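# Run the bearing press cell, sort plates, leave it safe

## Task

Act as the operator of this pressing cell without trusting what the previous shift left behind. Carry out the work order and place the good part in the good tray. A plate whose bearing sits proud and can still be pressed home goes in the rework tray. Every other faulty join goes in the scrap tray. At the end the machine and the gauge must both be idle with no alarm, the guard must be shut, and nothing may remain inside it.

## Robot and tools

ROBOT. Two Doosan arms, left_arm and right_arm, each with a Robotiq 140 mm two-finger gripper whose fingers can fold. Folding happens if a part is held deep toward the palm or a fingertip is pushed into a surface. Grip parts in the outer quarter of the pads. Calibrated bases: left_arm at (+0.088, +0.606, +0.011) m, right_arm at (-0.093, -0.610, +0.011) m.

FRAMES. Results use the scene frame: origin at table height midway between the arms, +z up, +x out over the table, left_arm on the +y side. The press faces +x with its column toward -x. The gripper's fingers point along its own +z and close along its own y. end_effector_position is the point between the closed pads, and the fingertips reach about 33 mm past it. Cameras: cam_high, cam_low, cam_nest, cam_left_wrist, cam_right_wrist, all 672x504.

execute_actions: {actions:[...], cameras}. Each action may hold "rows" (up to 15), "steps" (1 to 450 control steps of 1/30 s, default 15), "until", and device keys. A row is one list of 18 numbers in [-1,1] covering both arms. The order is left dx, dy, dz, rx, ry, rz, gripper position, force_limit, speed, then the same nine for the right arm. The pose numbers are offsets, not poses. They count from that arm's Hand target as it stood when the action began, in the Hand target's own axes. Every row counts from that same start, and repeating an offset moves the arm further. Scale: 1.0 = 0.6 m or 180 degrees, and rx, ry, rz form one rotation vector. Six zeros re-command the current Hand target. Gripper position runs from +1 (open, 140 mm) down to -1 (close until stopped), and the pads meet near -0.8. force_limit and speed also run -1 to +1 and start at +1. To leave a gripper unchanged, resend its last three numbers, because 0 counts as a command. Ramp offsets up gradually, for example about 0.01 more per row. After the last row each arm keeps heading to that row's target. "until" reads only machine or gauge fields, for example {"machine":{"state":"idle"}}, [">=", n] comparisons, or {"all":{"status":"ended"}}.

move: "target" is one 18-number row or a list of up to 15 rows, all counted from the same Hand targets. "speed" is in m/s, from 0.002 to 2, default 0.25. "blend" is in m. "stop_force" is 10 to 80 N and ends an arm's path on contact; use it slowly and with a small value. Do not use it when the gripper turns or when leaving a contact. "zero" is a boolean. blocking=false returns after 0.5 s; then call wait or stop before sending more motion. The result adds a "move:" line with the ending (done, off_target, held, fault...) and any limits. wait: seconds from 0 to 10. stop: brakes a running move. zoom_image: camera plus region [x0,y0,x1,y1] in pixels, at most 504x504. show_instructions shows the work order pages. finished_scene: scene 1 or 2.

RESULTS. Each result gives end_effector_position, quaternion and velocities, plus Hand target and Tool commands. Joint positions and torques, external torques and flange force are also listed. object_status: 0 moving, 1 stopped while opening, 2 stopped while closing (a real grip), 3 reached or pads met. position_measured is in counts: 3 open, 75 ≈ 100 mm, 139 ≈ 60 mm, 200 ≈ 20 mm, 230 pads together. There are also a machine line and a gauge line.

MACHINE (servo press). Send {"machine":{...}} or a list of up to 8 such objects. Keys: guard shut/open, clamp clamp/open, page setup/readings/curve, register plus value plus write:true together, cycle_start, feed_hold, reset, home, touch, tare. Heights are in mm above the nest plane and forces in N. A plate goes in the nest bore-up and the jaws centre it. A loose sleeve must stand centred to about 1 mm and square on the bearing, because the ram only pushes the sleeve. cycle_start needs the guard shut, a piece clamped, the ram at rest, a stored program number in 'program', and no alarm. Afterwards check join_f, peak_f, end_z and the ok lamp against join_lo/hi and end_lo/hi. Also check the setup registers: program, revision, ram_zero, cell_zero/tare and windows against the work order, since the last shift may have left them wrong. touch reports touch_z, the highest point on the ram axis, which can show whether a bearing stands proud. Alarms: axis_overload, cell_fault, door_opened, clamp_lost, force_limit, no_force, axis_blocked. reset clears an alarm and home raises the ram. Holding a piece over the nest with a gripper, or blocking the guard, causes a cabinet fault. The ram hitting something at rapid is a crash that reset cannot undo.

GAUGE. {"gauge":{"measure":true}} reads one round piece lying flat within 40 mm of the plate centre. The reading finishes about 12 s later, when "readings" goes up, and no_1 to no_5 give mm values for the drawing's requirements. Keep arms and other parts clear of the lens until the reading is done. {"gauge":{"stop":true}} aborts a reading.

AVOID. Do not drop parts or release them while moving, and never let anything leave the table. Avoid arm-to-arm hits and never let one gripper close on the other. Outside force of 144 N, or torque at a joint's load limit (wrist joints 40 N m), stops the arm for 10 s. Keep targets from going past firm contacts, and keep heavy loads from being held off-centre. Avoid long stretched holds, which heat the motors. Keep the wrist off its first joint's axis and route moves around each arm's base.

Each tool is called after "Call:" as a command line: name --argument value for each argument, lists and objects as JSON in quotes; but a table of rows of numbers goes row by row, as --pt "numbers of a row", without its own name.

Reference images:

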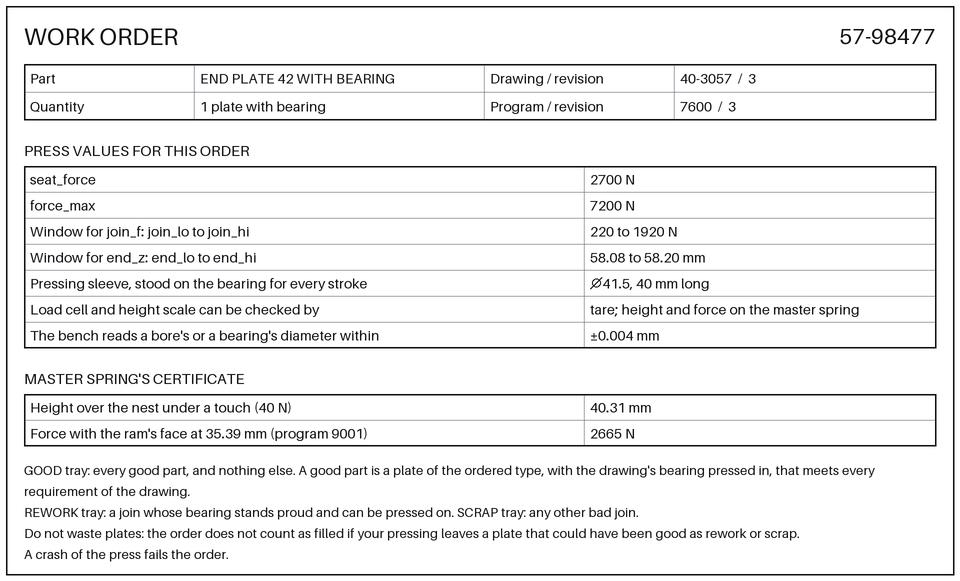

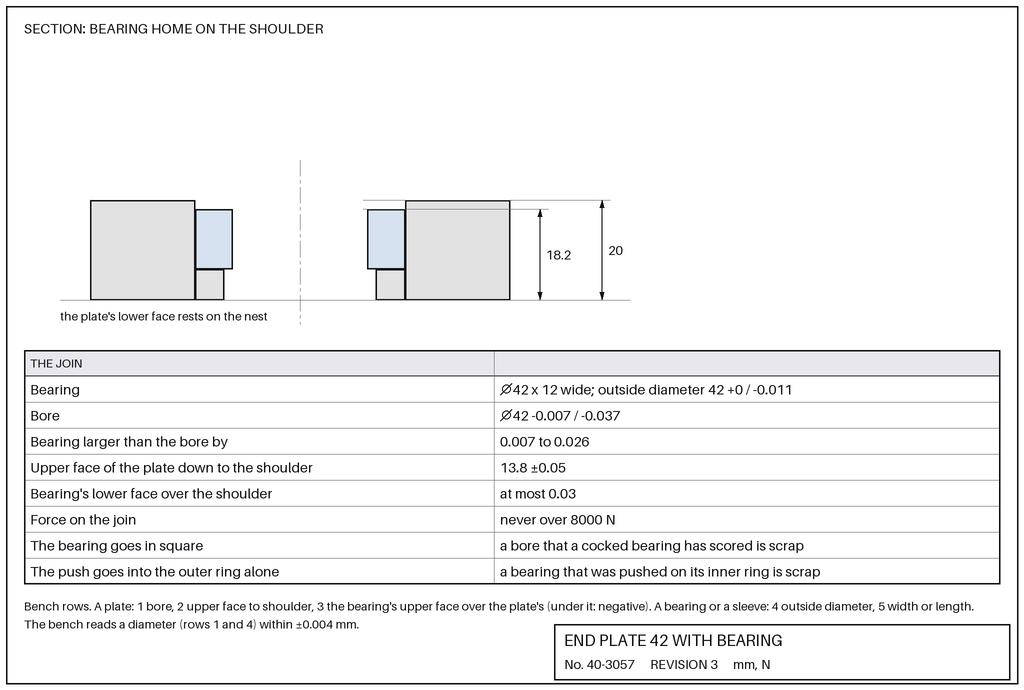

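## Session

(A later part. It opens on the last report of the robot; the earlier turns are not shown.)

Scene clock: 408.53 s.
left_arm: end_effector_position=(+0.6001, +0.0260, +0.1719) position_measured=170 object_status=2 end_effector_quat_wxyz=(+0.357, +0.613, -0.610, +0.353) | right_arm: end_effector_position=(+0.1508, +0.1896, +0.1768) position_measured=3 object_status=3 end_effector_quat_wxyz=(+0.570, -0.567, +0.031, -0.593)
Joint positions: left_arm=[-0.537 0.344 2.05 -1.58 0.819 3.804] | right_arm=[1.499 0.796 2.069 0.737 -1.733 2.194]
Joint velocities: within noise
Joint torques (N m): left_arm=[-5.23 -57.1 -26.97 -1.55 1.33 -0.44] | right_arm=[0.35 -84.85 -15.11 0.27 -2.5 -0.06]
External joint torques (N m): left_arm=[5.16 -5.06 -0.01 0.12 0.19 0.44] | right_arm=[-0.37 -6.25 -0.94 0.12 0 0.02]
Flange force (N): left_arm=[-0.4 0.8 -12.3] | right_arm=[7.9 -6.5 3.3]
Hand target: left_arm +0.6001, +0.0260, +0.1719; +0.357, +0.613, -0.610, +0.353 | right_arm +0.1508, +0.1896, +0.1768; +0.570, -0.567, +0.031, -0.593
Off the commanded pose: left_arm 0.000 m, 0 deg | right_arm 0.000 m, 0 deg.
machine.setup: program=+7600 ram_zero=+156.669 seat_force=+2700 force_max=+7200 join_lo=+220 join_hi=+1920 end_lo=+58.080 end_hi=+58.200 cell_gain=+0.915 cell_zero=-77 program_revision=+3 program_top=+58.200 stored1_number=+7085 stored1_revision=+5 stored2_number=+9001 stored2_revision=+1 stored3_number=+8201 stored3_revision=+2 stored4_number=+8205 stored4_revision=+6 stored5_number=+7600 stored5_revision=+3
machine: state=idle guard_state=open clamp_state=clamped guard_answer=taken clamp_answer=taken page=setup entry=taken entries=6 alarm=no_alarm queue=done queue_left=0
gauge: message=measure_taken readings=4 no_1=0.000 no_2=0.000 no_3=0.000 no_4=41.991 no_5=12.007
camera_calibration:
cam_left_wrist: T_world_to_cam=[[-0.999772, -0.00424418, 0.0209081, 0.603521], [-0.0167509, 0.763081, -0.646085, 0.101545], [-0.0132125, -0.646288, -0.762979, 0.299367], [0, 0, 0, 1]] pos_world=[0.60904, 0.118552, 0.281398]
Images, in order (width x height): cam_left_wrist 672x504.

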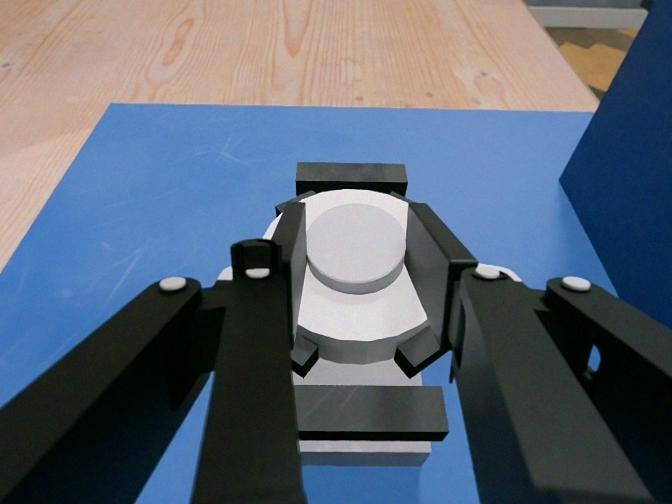

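Call:
move --pt "0.0433 0 -0.025 0 0 0 -1 -0.2 -1 0 0 0 0 0 0 1 1 1" --pt "-0.053 0 -0.3274 0 0 0 -1 -0.2 -1 0 0 0 0 0 0 1 1 1" --pt "-0.363 -0.0972 -0.4053 0 0 0 -1 -0.2 -1 0 0 0 0 0 0 1 1 1" --pt "-0.4293 -0.0972 -0.367 0 0 0 -1 -0.2 -1 0 0 0 0 0 0 1 1 1" --speed '[0.05,0.2,0.2,0.06]' --cameras '["cam_left_wrist"]'

Call:
move --target '[-0.0217,0,0.0125,0,0,0,-1,-0.2,-1,0,0,0,0,0,0,1,1,1]' --speed 0.015 --stop_force 12 --cameras '["cam_left_wrist"]'

Call:
execute_actions --actions '[{"rows":[[0,0,0,0,0,0,0.3,0.1,-1,0,0,0,0,0,0,1,1,1]],"steps":60}]' --cameras '["cam_left_wrist"]'

Scene clock: 412.60 s.
left_arm: end_effector_position=(+0.6573, +0.3451, +0.0573) position_measured=170 object_status=2 end_effector_quat_wxyz=(+0.357, +0.613, -0.610, +0.353) | right_arm: end_effector_position=(+0.1508, +0.1896, +0.1768) position_measured=3 object_status=3 end_effector_quat_wxyz=(+0.570, -0.567, +0.031, -0.593)
Joint positions: left_arm=[0.026 0.495 2.131 -1.303 1.12 4.125] | right_arm=[1.499 0.796 2.069 0.737 -1.733 2.194]
Joint velocities: within noise
Joint torques (N m): left_arm=[-3.04 -65.18 -17.15 -0.67 2.12 -0.64] | right_arm=[1.16 -85.57 -15.03 0.32 -2.62 -0.04]
External joint torques (N m): left_arm=[2.87 -2.3 -0.26 0.01 -0.06 0.64] | right_arm=[-1.15 -5.48 -1.02 0.06 0.12 0]
Flange force (N): left_arm=[-0.3 2.3 -5.6] | right_arm=[7.1 -5.0 4.2]
Hand target: left_arm +0.6573, +0.3451, +0.0573; +0.357, +0.613, -0.610, +0.353 | right_arm +0.1508, +0.1896, +0.1768; +0.570, -0.567, +0.031, -0.593
Off the commanded pose: left_arm 0.000 m, 0 deg | right_arm 0.000 m, 0 deg.
machine.setup: program=+7600 ram_zero=+156.669 seat_force=+2700 force_max=+7200 join_lo=+220 join_hi=+1920 end_lo=+58.080 end_hi=+58.200 cell_gain=+0.915 cell_zero=-77 program_revision=+3 program_top=+58.200 stored1_number=+7085 stored1_revision=+5 stored2_number=+9001 stored2_revision=+1 stored3_number=+8201 stored3_revision=+2 stored4_number=+8205 stored4_revision=+6 stored5_number=+7600 stored5_revision=+3
machine: state=idle guard_state=open clamp_state=clamped guard_answer=taken clamp_answer=taken page=setup entry=taken entries=6 alarm=no_alarm queue=done queue_left=0
gauge: message=measure_taken readings=4 no_1=0.000 no_2=0.000 no_3=0.000 no_4=41.991 no_5=12.007
move: done
camera_calibration:
cam_left_wrist: T_world_to_cam=[[-0.999771, -0.00432026, 0.020973, 0.66448], [-0.0168509, 0.763081, -0.646083, -0.214971], [-0.0132128, -0.646288, -0.762979, 0.418916], [0, 0, 0, 1]] pos_world=[0.66624, 0.437652, 0.166798]
Images, in order (width x height): cam_left_wrist 672x504.

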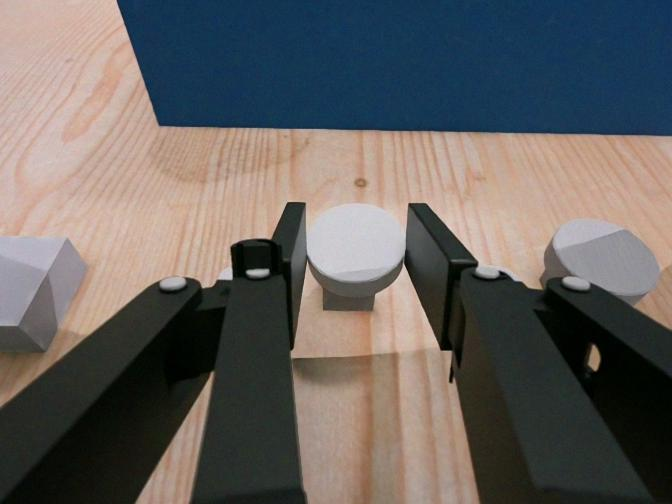

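Scene clock: 413.50 s.
left_arm: end_effector_position=(+0.6572, +0.3450, +0.0529) position_measured=170 object_status=2 end_effector_quat_wxyz=(+0.357, +0.613, -0.610, +0.353) | right_arm: end_effector_position=(+0.1508, +0.1896, +0.1768) position_measured=3 object_status=3 end_effector_quat_wxyz=(+0.570, -0.567, +0.031, -0.593)
Joint positions: left_arm=[0.026 0.503 2.132 -1.307 1.118 4.134] | right_arm=[1.499 0.796 2.069 0.737 -1.733 2.194]
Joint velocities: within noise
Joint torques (N m): left_arm=[-3.54 -54.13 -17.7 -0.72 -4.14 -0.29] | right_arm=[0.85 -84.89 -15.12 0.34 -2.61 -0.13]
External joint torques (N m): left_arm=[3.37 -13.12 0.75 0.08 6.21 0.29] | right_arm=[-0.83 -5.95 -0.88 0.03 0.11 0.09]
Flange force (N): left_arm=[15.7 12.3 -21.2] | right_arm=[7.9 -5.6 3.8]
Hand target: left_arm +0.6572, +0.3451, +0.0529; +0.357, +0.613, -0.610, +0.353 (not the last commanded pose) | right_arm +0.1508, +0.1896, +0.1768; +0.570, -0.567, +0.031, -0.593
Off the commanded pose: left_arm 0.011 m, 0 deg | right_arm 0.000 m, 0 deg.
machine.setup: program=+7600 ram_zero=+156.669 seat_force=+2700 force_max=+7200 join_lo=+220 join_hi=+1920 end_lo=+58.080 end_hi=+58.200 cell_gain=+0.915 cell_zero=-77 program_revision=+3 program_top=+58.200 stored1_number=+7085 stored1_revision=+5 stored2_number=+9001 stored2_revision=+1 stored3_number=+8201 stored3_revision=+2 stored4_number=+8205 stored4_revision=+6 stored5_number=+7600 stored5_revision=+3
machine: state=idle guard_state=open clamp_state=clamped guard_answer=taken clamp_answer=taken page=setup entry=taken entries=6 alarm=no_alarm queue=done queue_left=0
gauge: message=measure_taken readings=4 no_1=0.000 no_2=0.000 no_3=0.000 no_4=41.991 no_5=12.007
move: contact (left_arm)
camera_calibration:
cam_left_wrist: T_world_to_cam=[[-0.999771, -0.00417635, 0.020985, 0.664407], [-0.0167507, 0.762991, -0.646191, -0.21775], [-0.0133126, -0.646395, -0.762887, 0.415591], [0, 0, 0, 1]] pos_world=[0.66614, 0.437552, 0.162398]
Images, in order (width x height): cam_left_wrist 672x504.

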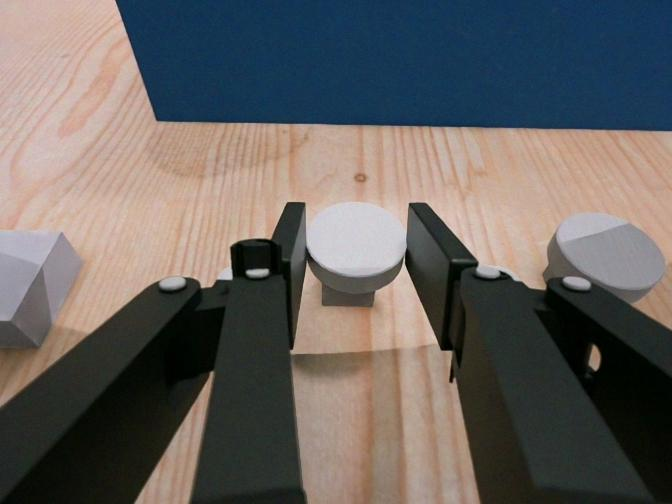

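Scene clock: 415.70 s.
left_arm: end_effector_position=(+0.6572, +0.3450, +0.0529) position_measured=91 object_status=3 end_effector_quat_wxyz=(+0.357, +0.613, -0.610, +0.353) | right_arm: end_effector_position=(+0.1508, +0.1896, +0.1768) position_measured=3 object_status=3 end_effector_quat_wxyz=(+0.570, -0.567, +0.031, -0.593)
Joint positions: left_arm=[0.026 0.503 2.132 -1.307 1.118 4.134] | right_arm=[1.499 0.796 2.069 0.737 -1.733 2.194]
Joint velocities: within noise
Joint torques (N m): left_arm=[-2.9 -64.58 -16.62 -0.65 2.04 -0.47] | right_arm=[1.28 -85.39 -15.13 0.37 -2.57 -0.14]
External joint torques (N m): left_arm=[2.75 -2.79 -0.34 0.02 0.01 0.47] | right_arm=[-1.28 -5.83 -1 0.02 0.07 0.11]
Flange force (N): left_arm=[0.9 2.4 -6.1] | right_arm=[7.8 -5.0 4.3]
Hand target: left_arm +0.6572, +0.3451, +0.0529; +0.357, +0.613, -0.610, +0.353 | right_arm +0.1508, +0.1896, +0.1768; +0.570, -0.567, +0.031, -0.593
Off the commanded pose: left_arm 0.000 m, 0 deg | right_arm 0.000 m, 0 deg.
machine.setup: program=+7600 ram_zero=+156.669 seat_force=+2700 force_max=+7200 join_lo=+220 join_hi=+1920 end_lo=+58.080 end_hi=+58.200 cell_gain=+0.915 cell_zero=-77 program_revision=+3 program_top=+58.200 stored1_number=+7085 stored1_revision=+5 stored2_number=+9001 stored2_revision=+1 stored3_number=+8201 stored3_revision=+2 stored4_number=+8205 stored4_revision=+6 stored5_number=+7600 stored5_revision=+3
machine: state=idle guard_state=open clamp_state=clamped guard_answer=taken clamp_answer=taken page=setup entry=taken entries=6 alarm=no_alarm queue=done queue_left=0
gauge: message=measure_taken readings=4 no_1=0.000 no_2=0.000 no_3=0.000 no_4=41.991 no_5=12.007
camera_calibration:
cam_left_wrist: T_world_to_cam=[[-0.999771, -0.00417635, 0.020985, 0.664407], [-0.0167507, 0.762991, -0.646191, -0.21775], [-0.0133126, -0.646395, -0.762887, 0.415591], [0, 0, 0, 1]] pos_world=[0.66614, 0.437552, 0.162398]
Images, in order (width x height): cam_left_wrist 672x504.

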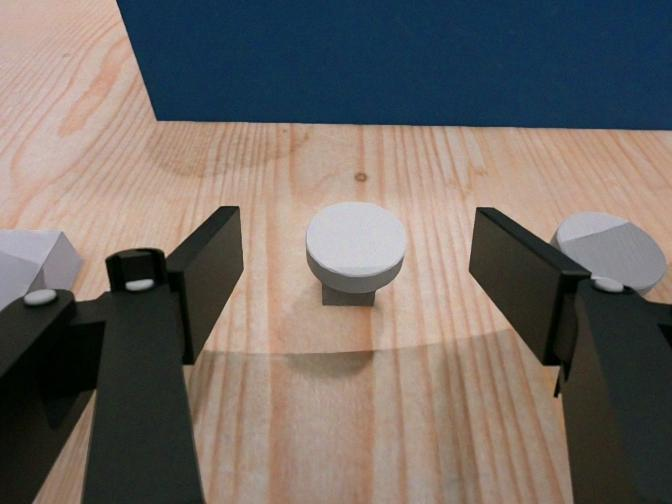

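Call:
execute_actions --actions '[{"rows":[[0,0,0,0,0,0,-1,-0.2,-1,0,0,0,0,0,0,1,1,1]],"steps":85}]' --cameras '[]'

Call:
move --pt "0.0722 0 -0.0417 0 0 0 -1 -0.2 -1 0 0 0 0 0 0 1 1 1" --pt "0.3851 0.0953 0.0345 0 0 0 -1 -0.2 -1 0 0 0 0 0 0 1 1 1" --pt "0.4455 0.0952 0.3553 0 0 0 -1 -0.2 -1 0 0 0 0 0 0 1 1 1" --speed '[0.06,0.2,0.12]' --cameras '["cam_nest","cam_left_wrist"]'

Scene clock: 418.93 s.
left_arm: end_effector_position=(+0.6572, +0.3450, +0.0529) position_measured=169 object_status=2 end_effector_quat_wxyz=(+0.357, +0.613, -0.610, +0.353) | right_arm: end_effector_position=(+0.1508, +0.1896, +0.1768) position_measured=3 object_status=3 end_effector_quat_wxyz=(+0.570, -0.567, +0.031, -0.593)
Joint positions: left_arm=[0.026 0.503 2.132 -1.307 1.118 4.134] | right_arm=[1.499 0.796 2.069 0.737 -1.733 2.194]
Joint velocities: within noise
Joint torques (N m): left_arm=[-3.95 -62.9 -15.33 -0.21 1.67 -0.39] | right_arm=[1.12 -85 -15.23 0.34 -2.55 -0.07]
External joint torques (N m): left_arm=[3.87 -4.71 -1.66 -0.44 0.4 0.39] | right_arm=[-1.16 -5.53 -0.64 0.04 0.06 0.03]
Flange force (N): left_arm=[3.0 1.6 -9.2] | right_arm=[7.8 -4.8 3.7]
Hand target: left_arm +0.6572, +0.3451, +0.0529; +0.357, +0.613, -0.610, +0.353 | right_arm +0.1508, +0.1896, +0.1768; +0.570, -0.567, +0.031, -0.593
Off the commanded pose: left_arm 0.000 m, 0 deg | right_arm 0.000 m, 0 deg.
machine.setup: program=+7600 ram_zero=+156.669 seat_force=+2700 force_max=+7200 join_lo=+220 join_hi=+1920 end_lo=+58.080 end_hi=+58.200 cell_gain=+0.915 cell_zero=-77 program_revision=+3 program_top=+58.200 stored1_number=+7085 stored1_revision=+5 stored2_number=+9001 stored2_revision=+1 stored3_number=+8201 stored3_revision=+2 stored4_number=+8205 stored4_revision=+6 stored5_number=+7600 stored5_revision=+3
machine: state=idle guard_state=open clamp_state=clamped guard_answer=taken clamp_answer=taken page=setup entry=taken entries=6 alarm=no_alarm queue=done queue_left=0
gauge: message=measure_taken readings=4 no_1=0.000 no_2=0.000 no_3=0.000 no_4=41.991 no_5=12.007
No camera images: "cameras" was empty.

Scene clock: 422.93 s.
left_arm: end_effector_position=(+0.6012, +0.0273, +0.1796) position_measured=169 object_status=2 end_effector_quat_wxyz=(+0.357, +0.613, -0.610, +0.353) | right_arm: end_effector_position=(+0.1508, +0.1896, +0.1768) position_measured=3 object_status=3 end_effector_quat_wxyz=(+0.570, -0.567, +0.031, -0.593)
Joint positions: left_arm=[-0.534 0.335 2.045 -1.564 0.821 3.784] | right_arm=[1.499 0.796 2.069 0.737 -1.733 2.194]
Joint velocities: within noise
Joint torques (N m): left_arm=[-3.83 -60.29 -26.84 -1.32 1.66 -0.31] | right_arm=[0.46 -85.42 -14.85 0.37 -2.56 -0.09]
External joint torques (N m): left_arm=[3.79 -2.09 -0.79 -0.1 -0.16 0.31] | right_arm=[-0.43 -6.07 -1.4 0.01 0.05 0.06]
Flange force (N): left_arm=[-1.0 -2.0 -6.2] | right_arm=[7.0 -6.4 3.9]
Hand target: left_arm +0.6012, +0.0273, +0.1795; +0.357, +0.613, -0.610, +0.353 | right_arm +0.1508, +0.1896, +0.1768; +0.570, -0.567, +0.031, -0.593
Off the commanded pose: left_arm 0.000 m, 0 deg | right_arm 0.000 m, 0 deg.
machine.setup: program=+7600 ram_zero=+156.669 seat_force=+2700 force_max=+7200 join_lo=+220 join_hi=+1920 end_lo=+58.080 end_hi=+58.200 cell_gain=+0.915 cell_zero=-77 program_revision=+3 program_top=+58.200 stored1_number=+7085 stored1_revision=+5 stored2_number=+9001 stored2_revision=+1 stored3_number=+8201 stored3_revision=+2 stored4_number=+8205 stored4_revision=+6 stored5_number=+7600 stored5_revision=+3
machine: state=idle guard_state=open clamp_state=clamped guard_answer=taken clamp_answer=taken page=setup entry=taken entries=6 alarm=no_alarm queue=done queue_left=0
gauge: message=measure_taken readings=4 no_1=0.000 no_2=0.000 no_3=0.000 no_4=41.991 no_5=12.007
move: done
camera_calibration:
cam_left_wrist: T_world_to_cam=[[-0.999771, -0.00417635, 0.020985, 0.604537], [-0.0167507, 0.762991, -0.646191, 0.105524], [-0.0133126, -0.646395, -0.762887, 0.306068], [0, 0, 0, 1]] pos_world=[0.61024, 0.119852, 0.288998]
Images, in order (width x height): cam_nest 672x504, cam_left_wrist 672x504.

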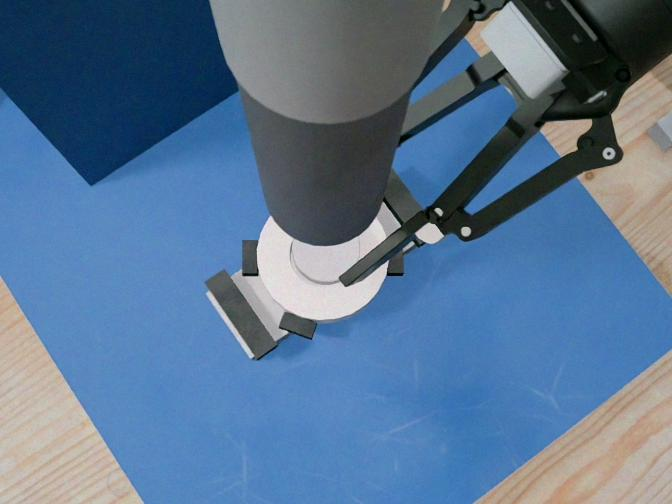

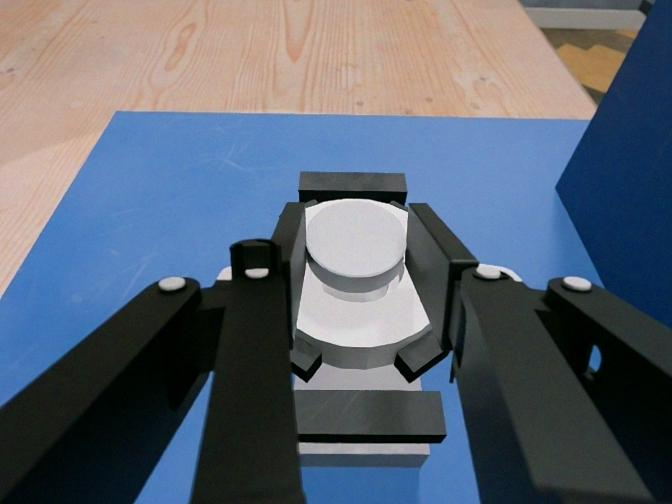

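Call:
move --target '[-0.0055,0.0018,0.0038,0,0,0,-1,-0.2,-1,0,0,0,0,0,0,1,1,1]' --speed 0.02 --cameras '[]'

Call:
move --target '[-0.0145,0,0.0083,0,0,0,-1,-0.2,-1,0,0,0,0,0,0,1,1,1]' --speed 0.005 --stop_force 10 --cameras '["cam_nest","cam_left_wrist"]'

Call:
zoom_image --camera "cam_nest" --region '[240, 200, 410, 340]'

Call:
zoom_image --camera "cam_left_wrist" --region '[270, 180, 450, 420]'

Scene clock: 423.90 s.
left_arm: end_effector_position=(+0.6001, +0.0269, +0.1756) position_measured=169 object_status=2 end_effector_quat_wxyz=(+0.357, +0.613, -0.610, +0.353) | right_arm: end_effector_position=(+0.1508, +0.1896, +0.1768) position_measured=3 object_status=3 end_effector_quat_wxyz=(+0.570, -0.567, +0.031, -0.593)
Joint positions: left_arm=[-0.535 0.339 2.048 -1.573 0.82 3.795] | right_arm=[1.499 0.796 2.069 0.737 -1.733 2.194]
Joint velocities: within noise
Joint torques (N m): left_arm=[-2.88 -59.14 -26.5 -1.08 1.66 -0.26] | right_arm=[0.71 -85.17 -14.85 0.34 -2.54 -0.04]
External joint torques (N m): left_arm=[2.71 -2.58 -0.77 -0.35 -0.16 0.26] | right_arm=[-0.71 -5.71 -1.27 0.03 0.04 0]
Flange force (N): left_arm=[0.0 -0.2 -5.1] | right_arm=[6.8 -5.7 4.0]
Hand target: left_arm +0.6001, +0.0269, +0.1755; +0.357, +0.613, -0.610, +0.353 | right_arm +0.1508, +0.1896, +0.1768; +0.570, -0.567, +0.031, -0.593
Off the commanded pose: left_arm 0.000 m, 0 deg | right_arm 0.000 m, 0 deg.
machine.setup: program=+7600 ram_zero=+156.669 seat_force=+2700 force_max=+7200 join_lo=+220 join_hi=+1920 end_lo=+58.080 end_hi=+58.200 cell_gain=+0.915 cell_zero=-77 program_revision=+3 program_top=+58.200 stored1_number=+7085 stored1_revision=+5 stored2_number=+9001 stored2_revision=+1 stored3_number=+8201 stored3_revision=+2 stored4_number=+8205 stored4_revision=+6 stored5_number=+7600 stored5_revision=+3
machine: state=idle guard_state=open clamp_state=clamped guard_answer=taken clamp_answer=taken page=setup entry=taken entries=6 alarm=no_alarm queue=done queue_left=0
gauge: message=measure_taken readings=4 no_1=0.000 no_2=0.000 no_3=0.000 no_4=41.991 no_5=12.007
move: done
No camera images: "cameras" was empty.

Scene clock: 425.53 s.
left_arm: end_effector_position=(+0.6001, +0.0269, +0.1705) position_measured=169 object_status=2 end_effector_quat_wxyz=(+0.357, +0.613, -0.610, +0.353) | right_arm: end_effector_position=(+0.1508, +0.1896, +0.1768) position_measured=3 object_status=3 end_effector_quat_wxyz=(+0.570, -0.567, +0.031, -0.593)
Joint positions: left_arm=[-0.535 0.346 2.051 -1.582 0.82 3.809] | right_arm=[1.499 0.796 2.069 0.737 -1.733 2.194]
Joint velocities: within noise
Joint torques (N m): left_arm=[-0.44 -45.87 -18.38 0.98 -2.71 -0.68] | right_arm=[0.73 -85.68 -15 0.32 -2.49 -0.07]
External joint torques (N m): left_arm=[0.33 -16.78 -8.62 -2.42 4.25 0.68] | right_arm=[-0.73 -5.45 -1.19 0.06 -0.01 0.04]
Flange force (N): left_arm=[15.8 4.4 -15.0] | right_arm=[6.6 -5.4 3.7]
Hand target: left_arm +0.6001, +0.0269, +0.1705; +0.357, +0.613, -0.610, +0.353 (not the last commanded pose) | right_arm +0.1508, +0.1896, +0.1768; +0.570, -0.567, +0.031, -0.593
Off the commanded pose: left_arm 0.005 m, 0 deg | right_arm 0.000 m, 0 deg.
machine.setup: program=+7600 ram_zero=+156.669 seat_force=+2700 force_max=+7200 join_lo=+220 join_hi=+1920 end_lo=+58.080 end_hi=+58.200 cell_gain=+0.915 cell_zero=-77 program_revision=+3 program_top=+58.200 stored1_number=+7085 stored1_revision=+5 stored2_number=+9001 stored2_revision=+1 stored3_number=+8201 stored3_revision=+2 stored4_number=+8205 stored4_revision=+6 stored5_number=+7600 stored5_revision=+3
machine: state=idle guard_state=open clamp_state=clamped guard_answer=taken clamp_answer=taken page=setup entry=taken entries=6 alarm=no_alarm queue=done queue_left=0
gauge: message=measure_taken readings=4 no_1=0.000 no_2=0.000 no_3=0.000 no_4=41.991 no_5=12.007
move: contact (left_arm)
camera_calibration:
cam_left_wrist: T_world_to_cam=[[-0.999775, -0.00422708, 0.0207688, 0.603693], [-0.0166515, 0.762899, -0.646304, 0.0999772], [-0.0131125, -0.646504, -0.762798, 0.298795], [0, 0, 0, 1]] pos_world=[0.609141, 0.119451, 0.279997]
Images, in order (width x height): cam_nest 672x504, cam_left_wrist 672x504.

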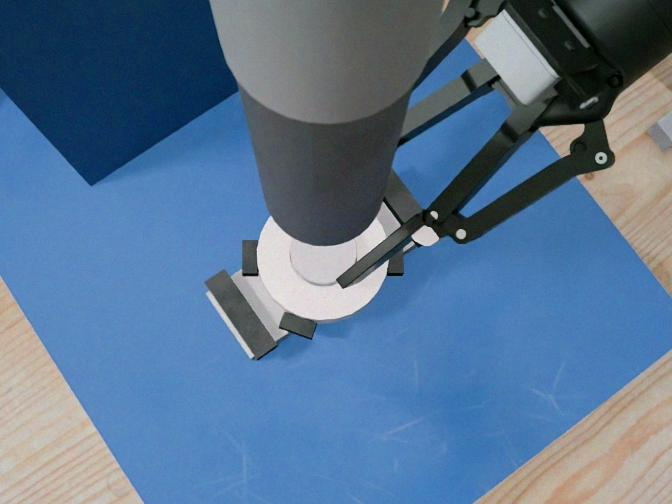

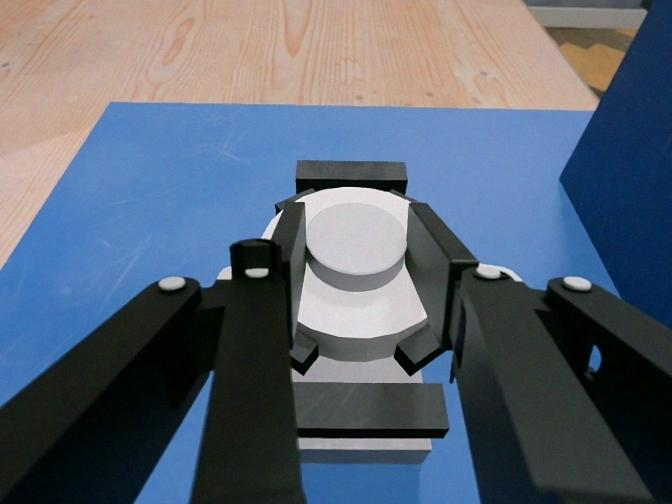

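Scaled by 2.965.

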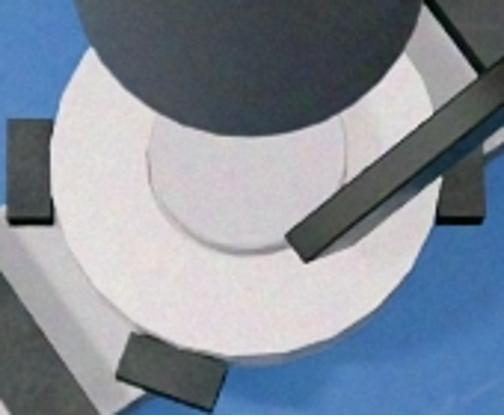

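Scaled by 2.100.

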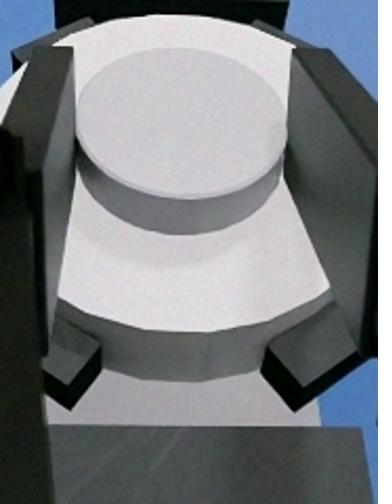

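Call:
execute_actions --actions '[{"rows":[[0.0006,0,-0.0003,0,0,0,-1,-0.2,-1,0,0,0,0,0,0,1,1,1]],"steps":15}]' --cameras '[]'

Call:
execute_actions --actions '[{"rows":[[0,0,0,0,0,0,0.3,0.1,-1,0,0,0,0,0,0,1,1,1]],"steps":60}]' --cameras '["cam_left_wrist","cam_low","cam_nest"]'

Call:
zoom_image --camera "cam_low" --region '[430, 170, 530, 230]'

Call:
zoom_image --camera "cam_left_wrist" --region '[270, 180, 450, 420]'

Scene clock: 426.47 s.
left_arm: end_effector_position=(+0.6001, +0.0269, +0.1709) position_measured=169 object_status=2 end_effector_quat_wxyz=(+0.357, +0.613, -0.610, +0.353) | right_arm: end_effector_position=(+0.1508, +0.1896, +0.1768) position_measured=3 object_status=3 end_effector_quat_wxyz=(+0.570, -0.567, +0.031, -0.593)
Joint positions: left_arm=[-0.535 0.345 2.051 -1.581 0.82 3.808] | right_arm=[1.499 0.796 2.069 0.737 -1.733 2.194]
Joint velocities: within noise
Joint torques (N m): left_arm=[0.45 -53.88 -22.32 -0.14 -0.95 -0.53] | right_arm=[0.39 -84.76 -14.97 0.36 -2.56 -0.08]
External joint torques (N m): left_arm=[-0.46 -8.69 -4.68 -1.31 2.49 0.53] | right_arm=[-0.39 -6.47 -1.14 0.03 0.06 0.05]
Flange force (N): left_arm=[8.2 2.6 -6.8] | right_arm=[8.0 -6.8 3.7]
Hand target: left_arm +0.6001, +0.0269, +0.1709; +0.357, +0.613, -0.610, +0.353 | right_arm +0.1508, +0.1896, +0.1768; +0.570, -0.567, +0.031, -0.593
Off the commanded pose: left_arm 0.000 m, 0 deg | right_arm 0.000 m, 0 deg.
machine.setup: program=+7600 ram_zero=+156.669 seat_force=+2700 force_max=+7200 join_lo=+220 join_hi=+1920 end_lo=+58.080 end_hi=+58.200 cell_gain=+0.915 cell_zero=-77 program_revision=+3 program_top=+58.200 stored1_number=+7085 stored1_revision=+5 stored2_number=+9001 stored2_revision=+1 stored3_number=+8201 stored3_revision=+2 stored4_number=+8205 stored4_revision=+6 stored5_number=+7600 stored5_revision=+3
machine: state=idle guard_state=open clamp_state=clamped guard_answer=taken clamp_answer=taken page=setup entry=taken entries=6 alarm=no_alarm queue=done queue_left=0
gauge: message=measure_taken readings=4 no_1=0.000 no_2=0.000 no_3=0.000 no_4=41.991 no_5=12.007
No camera images: "cameras" was empty.

Scene clock: 428.67 s.
left_arm: end_effector_position=(+0.6001, +0.0269, +0.1709) position_measured=91 object_status=3 end_effector_quat_wxyz=(+0.357, +0.613, -0.610, +0.353) | right_arm: end_effector_position=(+0.1508, +0.1896, +0.1768) position_measured=3 object_status=3 end_effector_quat_wxyz=(+0.570, -0.567, +0.031, -0.593)
Joint positions: left_arm=[-0.535 0.345 2.051 -1.581 0.82 3.808] | right_arm=[1.499 0.796 2.069 0.737 -1.733 2.194]
Joint velocities: within noise
Joint torques (N m): left_arm=[-3.45 -59.57 -26.3 -1.4 1.47 -0.42] | right_arm=[0.36 -85.72 -15.12 0.37 -2.55 -0.01]
External joint torques (N m): left_arm=[3.69 -2.73 -0.63 -0.01 0.03 0.42] | right_arm=[-0.36 -5.21 -0.84 0.01 0.05 -0.02]
Flange force (N): left_arm=[-0.7 -1.2 -7.1] | right_arm=[6.6 -5.4 3.0]
Hand target: left_arm +0.6001, +0.0269, +0.1709; +0.357, +0.613, -0.610, +0.353 | right_arm +0.1508, +0.1896, +0.1768; +0.570, -0.567, +0.031, -0.593
Off the commanded pose: left_arm 0.000 m, 0 deg | right_arm 0.000 m, 0 deg.
machine.setup: program=+7600 ram_zero=+156.669 seat_force=+2700 force_max=+7200 join_lo=+220 join_hi=+1920 end_lo=+58.080 end_hi=+58.200 cell_gain=+0.915 cell_zero=-77 program_revision=+3 program_top=+58.200 stored1_number=+7085 stored1_revision=+5 stored2_number=+9001 stored2_revision=+1 stored3_number=+8201 stored3_revision=+2 stored4_number=+8205 stored4_revision=+6 stored5_number=+7600 stored5_revision=+3
machine: state=idle guard_state=open clamp_state=clamped guard_answer=taken clamp_answer=taken page=setup entry=taken entries=6 alarm=no_alarm queue=done queue_left=0
gauge: message=measure_taken readings=4 no_1=0.000 no_2=0.000 no_3=0.000 no_4=41.991 no_5=12.007
camera_calibration:
cam_left_wrist: T_world_to_cam=[[-0.999774, -0.00416379, 0.0208456, 0.603555], [-0.0166519, 0.762949, -0.646244, 0.100288], [-0.0132133, -0.646445, -0.762846, 0.299102], [0, 0, 0, 1]] pos_world=[0.609041, 0.119352, 0.280398]
Images, in order (width x height): cam_low 672x504, cam_nest 672x504, cam_left_wrist 672x504.

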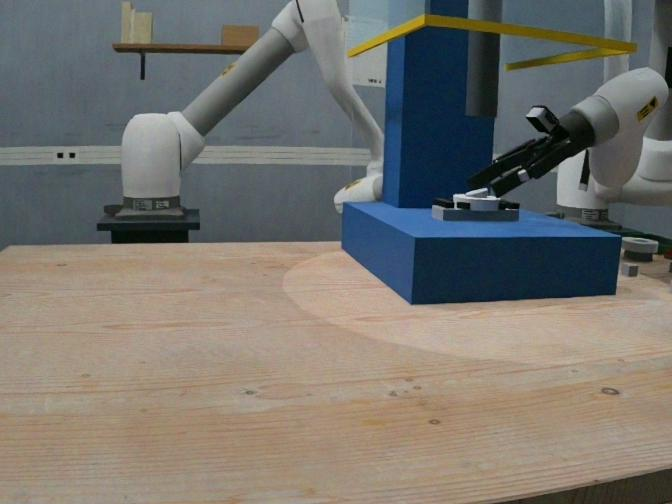

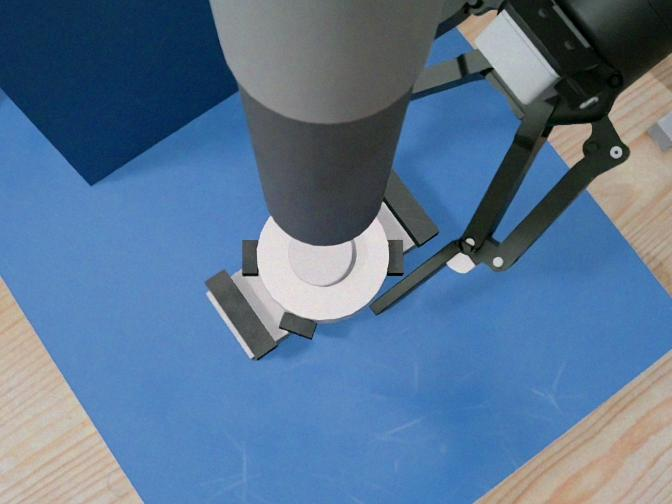

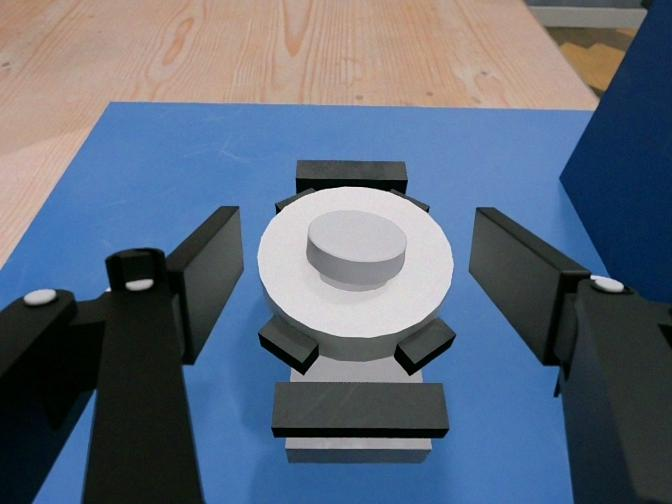

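Scaled by 5.040.

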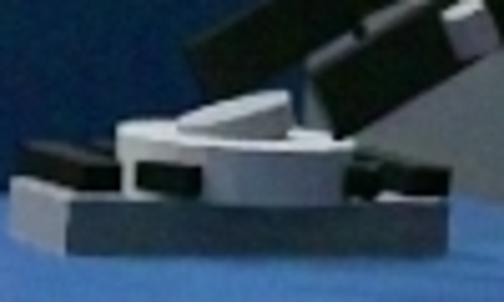

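Scaled by 2.100.

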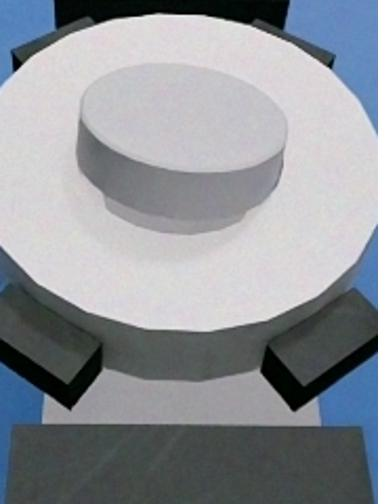

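Call:
execute_actions --actions '[{"rows":[[0,0,0,0,0,0,-1,-0.2,-1,0,0,0,0,0,0,1,1,1]],"steps":85}]' --cameras '["cam_left_wrist"]'

Call:
move --pt "0.0433 0 -0.025 0 0 0 -1 -0.2 -1 0 0 0 0 0 0 1 1 1" --pt "-0.053 0 -0.3274 0 0 0 -1 -0.2 -1 0 0 0 0 0 0 1 1 1" --pt "-0.363 -0.0972 -0.4053 0 0 0 -1 -0.2 -1 0 0 0 0 0 0 1 1 1" --pt "-0.4263 -0.0972 -0.369 0 0 0 -1 -0.2 -1 0 0 0 0 0 0 1 1 1" --speed '[0.05,0.2,0.2,0.06]' --cameras '["cam_left_wrist"]'

Call:
move --target '[-0.0217,0,0.0125,0,0,0,-1,-0.2,-1,0,0,0,0,0,0,1,1,1]' --speed 0.015 --stop_force 12 --cameras '["cam_left_wrist"]'

Call:
execute_actions --actions '[{"rows":[[0,0,0,0,0,0,0.3,0.1,-1,0,0,0,0,0,0,1,1,1]],"steps":60}]' --cameras '["cam_left_wrist"]'

Scene clock: 432.13 s.
left_arm: end_effector_position=(+0.6001, +0.0269, +0.1709) position_measured=171 object_status=2 end_effector_quat_wxyz=(+0.357, +0.613, -0.610, +0.353) | right_arm: end_effector_position=(+0.1508, +0.1896, +0.1768) position_measured=3 object_status=3 end_effector_quat_wxyz=(+0.570, -0.567, +0.031, -0.593)
Joint positions: left_arm=[-0.535 0.345 2.051 -1.581 0.82 3.808] | right_arm=[1.499 0.796 2.069 0.737 -1.733 2.194]
Joint velocities: within noise
Joint torques (N m): left_arm=[1.58 -52.16 -28.51 -2.2 -3.11 -0.51] | right_arm=[0.6 -85.35 -15.17 0.35 -2.6 -0.06]
External joint torques (N m): left_arm=[-1.65 -10.05 1.56 0.76 4.64 0.51] | right_arm=[-0.58 -5.91 -0.93 0.03 0.09 0.02]
Flange force (N): left_arm=[5.5 11.6 -15.3] | right_arm=[7.6 -6.0 3.6]
Hand target: left_arm +0.6001, +0.0269, +0.1709; +0.357, +0.613, -0.610, +0.353 | right_arm +0.1508, +0.1896, +0.1768; +0.570, -0.567, +0.031, -0.593
Off the commanded pose: left_arm 0.000 m, 0 deg | right_arm 0.000 m, 0 deg.
machine.setup: program=+7600 ram_zero=+156.669 seat_force=+2700 force_max=+7200 join_lo=+220 join_hi=+1920 end_lo=+58.080 end_hi=+58.200 cell_gain=+0.915 cell_zero=-77 program_revision=+3 program_top=+58.200 stored1_number=+7085 stored1_revision=+5 stored2_number=+9001 stored2_revision=+1 stored3_number=+8201 stored3_revision=+2 stored4_number=+8205 stored4_revision=+6 stored5_number=+7600 stored5_revision=+3
machine: state=idle guard_state=open clamp_state=clamped guard_answer=taken clamp_answer=taken page=setup entry=taken entries=6 alarm=no_alarm queue=done queue_left=0
gauge: message=measure_taken readings=4 no_1=0.000 no_2=0.000 no_3=0.000 no_4=41.991 no_5=12.007
camera_calibration:
cam_left_wrist: T_world_to_cam=[[-0.999774, -0.00416249, 0.0208445, 0.603655], [-0.0166502, 0.762949, -0.646244, 0.100289], [-0.0132133, -0.646445, -0.762846, 0.299103], [0, 0, 0, 1]] pos_world=[0.609141, 0.119352, 0.280398]
Images, in order (width x height): cam_left_wrist 672x504.

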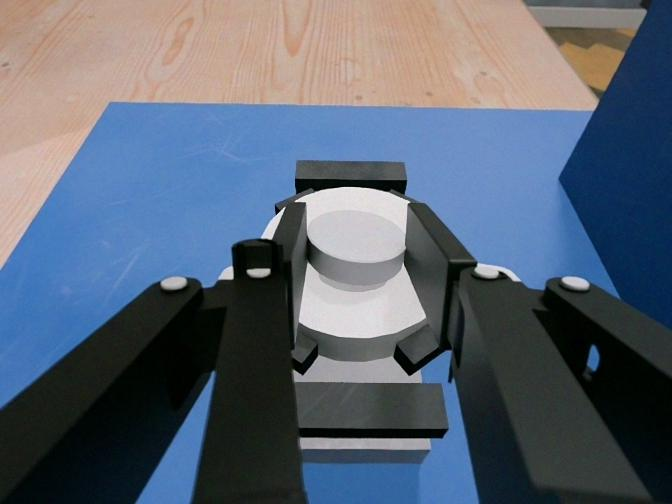

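Scene clock: 436.07 s.
left_arm: end_effector_position=(+0.6574, +0.3461, +0.0584) position_measured=172 object_status=0 end_effector_quat_wxyz=(+0.357, +0.613, -0.610, +0.353) | right_arm: end_effector_position=(+0.1508, +0.1896, +0.1768) position_measured=3 object_status=3 end_effector_quat_wxyz=(+0.570, -0.567, +0.031, -0.593)
Joint positions: left_arm=[0.028 0.494 2.13 -1.301 1.121 4.123] | right_arm=[1.499 0.796 2.069 0.737 -1.733 2.194]
Joint velocities: within noise
Joint torques (N m): left_arm=[-3.18 -62.46 -16.48 -0.33 1.44 -0.49] | right_arm=[0.32 -84.88 -15.15 0.4 -2.52 0]
External joint torques (N m): left_arm=[3.02 -4.84 -0.93 -0.32 0.62 0.49] | right_arm=[-0.31 -6.57 -1.06 -0.01 0.01 -0.04]
Flange force (N): left_arm=[3.6 3.2 -8.2] | right_arm=[8.2 -7.0 3.6]
Hand target: left_arm +0.6574, +0.3461, +0.0583; +0.357, +0.613, -0.610, +0.353 | right_arm +0.1508, +0.1896, +0.1768; +0.570, -0.567, +0.031, -0.593
Off the commanded pose: left_arm 0.000 m, 0 deg | right_arm 0.000 m, 0 deg.
machine.setup: program=+7600 ram_zero=+156.669 seat_force=+2700 force_max=+7200 join_lo=+220 join_hi=+1920 end_lo=+58.080 end_hi=+58.200 cell_gain=+0.915 cell_zero=-77 program_revision=+3 program_top=+58.200 stored1_number=+7085 stored1_revision=+5 stored2_number=+9001 stored2_revision=+1 stored3_number=+8201 stored3_revision=+2 stored4_number=+8205 stored4_revision=+6 stored5_number=+7600 stored5_revision=+3
machine: state=idle guard_state=open clamp_state=clamped guard_answer=taken clamp_answer=taken page=setup entry=taken entries=6 alarm=no_alarm queue=done queue_left=0
gauge: message=measure_taken readings=4 no_1=0.000 no_2=0.000 no_3=0.000 no_4=41.991 no_5=12.007
move: done
camera_calibration:
cam_left_wrist: T_world_to_cam=[[-0.999775, -0.00422738, 0.0207685, 0.66456], [-0.0166505, 0.762948, -0.646246, -0.215135], [-0.0131133, -0.646446, -0.762847, 0.420306], [0, 0, 0, 1]] pos_world=[0.666341, 0.438652, 0.167798]
Images, in order (width x height): cam_left_wrist 672x504.

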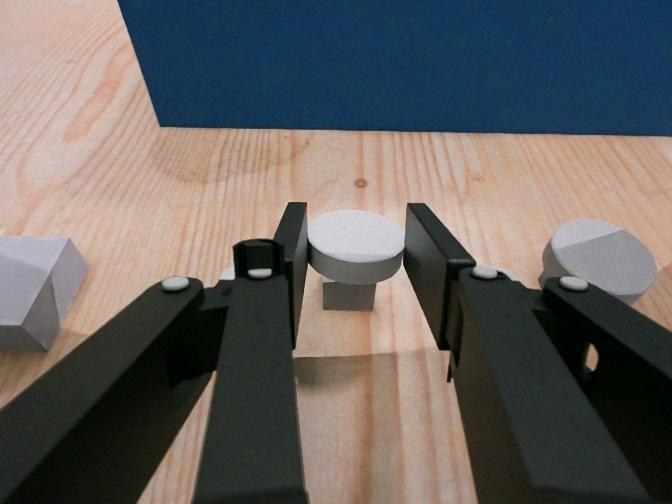

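Scene clock: 437.17 s.
left_arm: end_effector_position=(+0.6575, +0.3460, +0.0514) position_measured=172 object_status=2 end_effector_quat_wxyz=(+0.357, +0.613, -0.610, +0.353) | right_arm: end_effector_position=(+0.1508, +0.1896, +0.1768) position_measured=3 object_status=3 end_effector_quat_wxyz=(+0.570, -0.567, +0.031, -0.593)
Joint positions: left_arm=[0.028 0.506 2.132 -1.307 1.118 4.137] | right_arm=[1.499 0.796 2.069 0.737 -1.733 2.194]
Joint velocities: within noise
Joint torques (N m): left_arm=[-9.25 -51.93 -9.39 2.13 -1.63 -0.48] | right_arm=[0.99 -85.25 -15.13 0.34 -2.53 -0.09]
External joint torques (N m): left_arm=[8.86 -15.69 -7.49 -2.78 3.71 0.48] | right_arm=[-0.96 -6.07 -1.04 0.04 0.02 0.05]
Flange force (N): left_arm=[15.2 0.8 -25.6] | right_arm=[7.9 -5.7 4.1]
Hand target: left_arm +0.6575, +0.3460, +0.0514; +0.357, +0.613, -0.610, +0.353 (not the last commanded pose) | right_arm +0.1508, +0.1896, +0.1768; +0.570, -0.567, +0.031, -0.593
Off the commanded pose: left_arm 0.008 m, 0 deg | right_arm 0.000 m, 0 deg.
machine.setup: program=+7600 ram_zero=+156.669 seat_force=+2700 force_max=+7200 join_lo=+220 join_hi=+1920 end_lo=+58.080 end_hi=+58.200 cell_gain=+0.915 cell_zero=-77 program_revision=+3 program_top=+58.200 stored1_number=+7085 stored1_revision=+5 stored2_number=+9001 stored2_revision=+1 stored3_number=+8201 stored3_revision=+2 stored4_number=+8205 stored4_revision=+6 stored5_number=+7600 stored5_revision=+3
machine: state=idle guard_state=open clamp_state=clamped guard_answer=taken clamp_answer=taken page=setup entry=taken entries=6 alarm=no_alarm queue=done queue_left=0
gauge: message=measure_taken readings=4 no_1=0.000 no_2=0.000 no_3=0.000 no_4=41.991 no_5=12.007
move: contact (left_arm)
camera_calibration:
cam_left_wrist: T_world_to_cam=[[-0.999778, -0.00421298, 0.0206286, 0.664824], [-0.016552, 0.762807, -0.646415, -0.219557], [-0.0130123, -0.646613, -0.762707, 0.414886], [0, 0, 0, 1]] pos_world=[0.666441, 0.438551, 0.160797]
Images, in order (width x height): cam_left_wrist 672x504.

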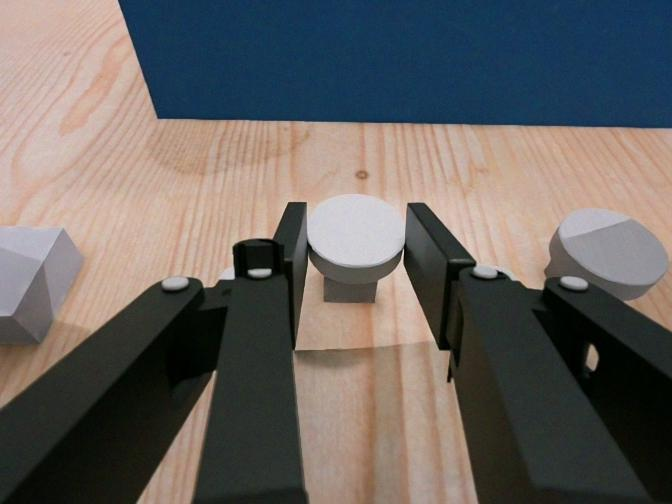

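Scene clock: 439.37 s.
left_arm: end_effector_position=(+0.6575, +0.3460, +0.0514) position_measured=91 object_status=3 end_effector_quat_wxyz=(+0.357, +0.613, -0.610, +0.353) | right_arm: end_effector_position=(+0.1508, +0.1896, +0.1768) position_measured=3 object_status=3 end_effector_quat_wxyz=(+0.570, -0.567, +0.031, -0.593)
Joint positions: left_arm=[0.028 0.506 2.132 -1.307 1.118 4.137] | right_arm=[1.499 0.796 2.069 0.737 -1.733 2.194]
Joint velocities: within noise
Joint torques (N m): left_arm=[-2.7 -64.43 -16.47 -0.58 2.06 -0.44] | right_arm=[0.7 -85.11 -15.15 0.39 -2.58 -0.08]
External joint torques (N m): left_arm=[2.44 -2.98 -0.37 -0.06 -0.01 0.44] | right_arm=[-0.72 -5.88 -0.92 0 0.09 0.05]
Flange force (N): left_arm=[1.5 2.5 -5.6] | right_arm=[7.7 -5.7 3.7]
Hand target: left_arm +0.6575, +0.3460, +0.0514; +0.357, +0.613, -0.610, +0.353 | right_arm +0.1508, +0.1896, +0.1768; +0.570, -0.567, +0.031, -0.593
Off the commanded pose: left_arm 0.000 m, 0 deg | right_arm 0.000 m, 0 deg.
machine.setup: program=+7600 ram_zero=+156.669 seat_force=+2700 force_max=+7200 join_lo=+220 join_hi=+1920 end_lo=+58.080 end_hi=+58.200 cell_gain=+0.915 cell_zero=-77 program_revision=+3 program_top=+58.200 stored1_number=+7085 stored1_revision=+5 stored2_number=+9001 stored2_revision=+1 stored3_number=+8201 stored3_revision=+2 stored4_number=+8205 stored4_revision=+6 stored5_number=+7600 stored5_revision=+3
machine: state=idle guard_state=open clamp_state=clamped guard_answer=taken clamp_answer=taken page=setup entry=taken entries=6 alarm=no_alarm queue=done queue_left=0
gauge: message=measure_taken readings=4 no_1=0.000 no_2=0.000 no_3=0.000 no_4=41.991 no_5=12.007
camera_calibration:
cam_left_wrist: T_world_to_cam=[[-0.999778, -0.00421298, 0.0206286, 0.664824], [-0.016552, 0.762807, -0.646415, -0.219557], [-0.0130123, -0.646613, -0.762707, 0.414886], [0, 0, 0, 1]] pos_world=[0.666441, 0.438551, 0.160797]
Images, in order (width x height): cam_left_wrist 672x504.

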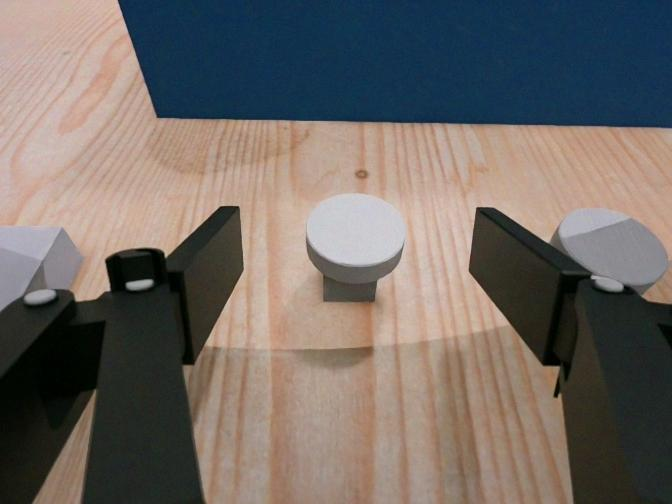

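Call:
move --target '[0.0043,0,0.0024,0,0,0,0.3,0.1,-1,0,0,0,0,0,0,1,1,1]' --speed 0.02 --cameras '["cam_left_wrist"]'

Call:
zoom_image --camera "cam_left_wrist" --region '[295, 190, 415, 310]'

Scene clock: 444.83 s.
left_arm: end_effector_position=(+0.6575, +0.3435, +0.0529) position_measured=91 object_status=3 end_effector_quat_wxyz=(+0.357, +0.613, -0.610, +0.353) | right_arm: end_effector_position=(+0.1508, +0.1896, +0.1768) position_measured=3 object_status=3 end_effector_quat_wxyz=(+0.570, -0.567, +0.031, -0.593)
Joint positions: left_arm=[0.023 0.503 2.132 -1.309 1.117 4.134] | right_arm=[1.499 0.796 2.069 0.737 -1.733 2.194]
Joint velocities: within noise
Joint torques (N m): left_arm=[-2.12 -63.8 -16.48 -0.63 2.02 -0.52] | right_arm=[0.89 -85.51 -15.01 0.4 -2.56 -0.08]
External joint torques (N m): left_arm=[1.9 -3.45 -0.48 -0.02 0.03 0.52] | right_arm=[-0.89 -5.58 -1.13 -0.02 0.06 0.05]
Flange force (N): left_arm=[2.5 2.8 -5.3] | right_arm=[7.0 -5.3 4.1]
Hand target: left_arm +0.6575, +0.3435, +0.0529; +0.357, +0.613, -0.610, +0.353 | right_arm +0.1508, +0.1896, +0.1768; +0.570, -0.567, +0.031, -0.593
Off the commanded pose: left_arm 0.000 m, 0 deg | right_arm 0.000 m, 0 deg.
machine.setup: program=+7600 ram_zero=+156.669 seat_force=+2700 force_max=+7200 join_lo=+220 join_hi=+1920 end_lo=+58.080 end_hi=+58.200 cell_gain=+0.915 cell_zero=-77 program_revision=+3 program_top=+58.200 stored1_number=+7085 stored1_revision=+5 stored2_number=+9001 stored2_revision=+1 stored3_number=+8201 stored3_revision=+2 stored4_number=+8205 stored4_revision=+6 stored5_number=+7600 stored5_revision=+3
machine: state=idle guard_state=open clamp_state=clamped guard_answer=taken clamp_answer=taken page=setup entry=taken entries=6 alarm=no_alarm queue=done queue_left=0
gauge: message=measure_taken readings=4 no_1=0.000 no_2=0.000 no_3=0.000 no_4=41.991 no_5=12.007
move: done
camera_calibration:
cam_left_wrist: T_world_to_cam=[[-0.999777, -0.00428904, 0.0206935, 0.664703], [-0.016652, 0.762806, -0.646412, -0.216616], [-0.0130127, -0.646613, -0.762707, 0.414412], [0, 0, 0, 1]] pos_world=[0.666341, 0.436051, 0.162297]
Images, in order (width x height): cam_left_wrist 672x504.

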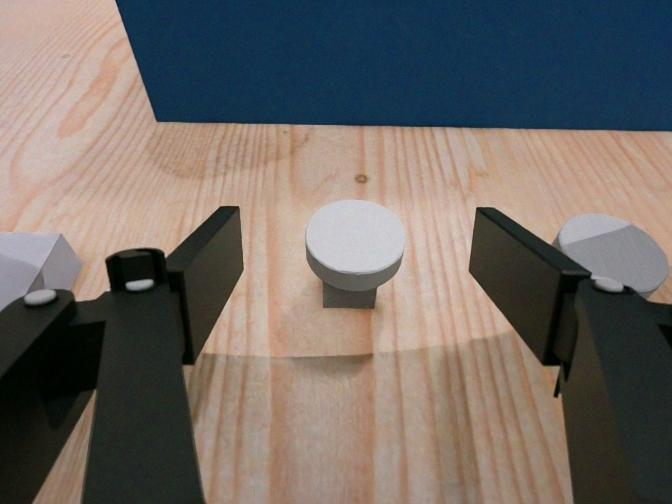

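Scaled by 4.200.

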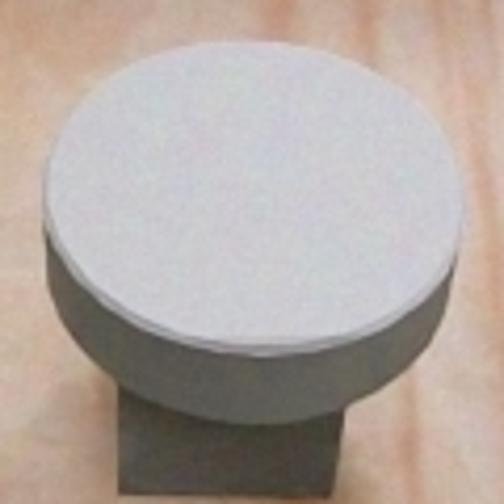

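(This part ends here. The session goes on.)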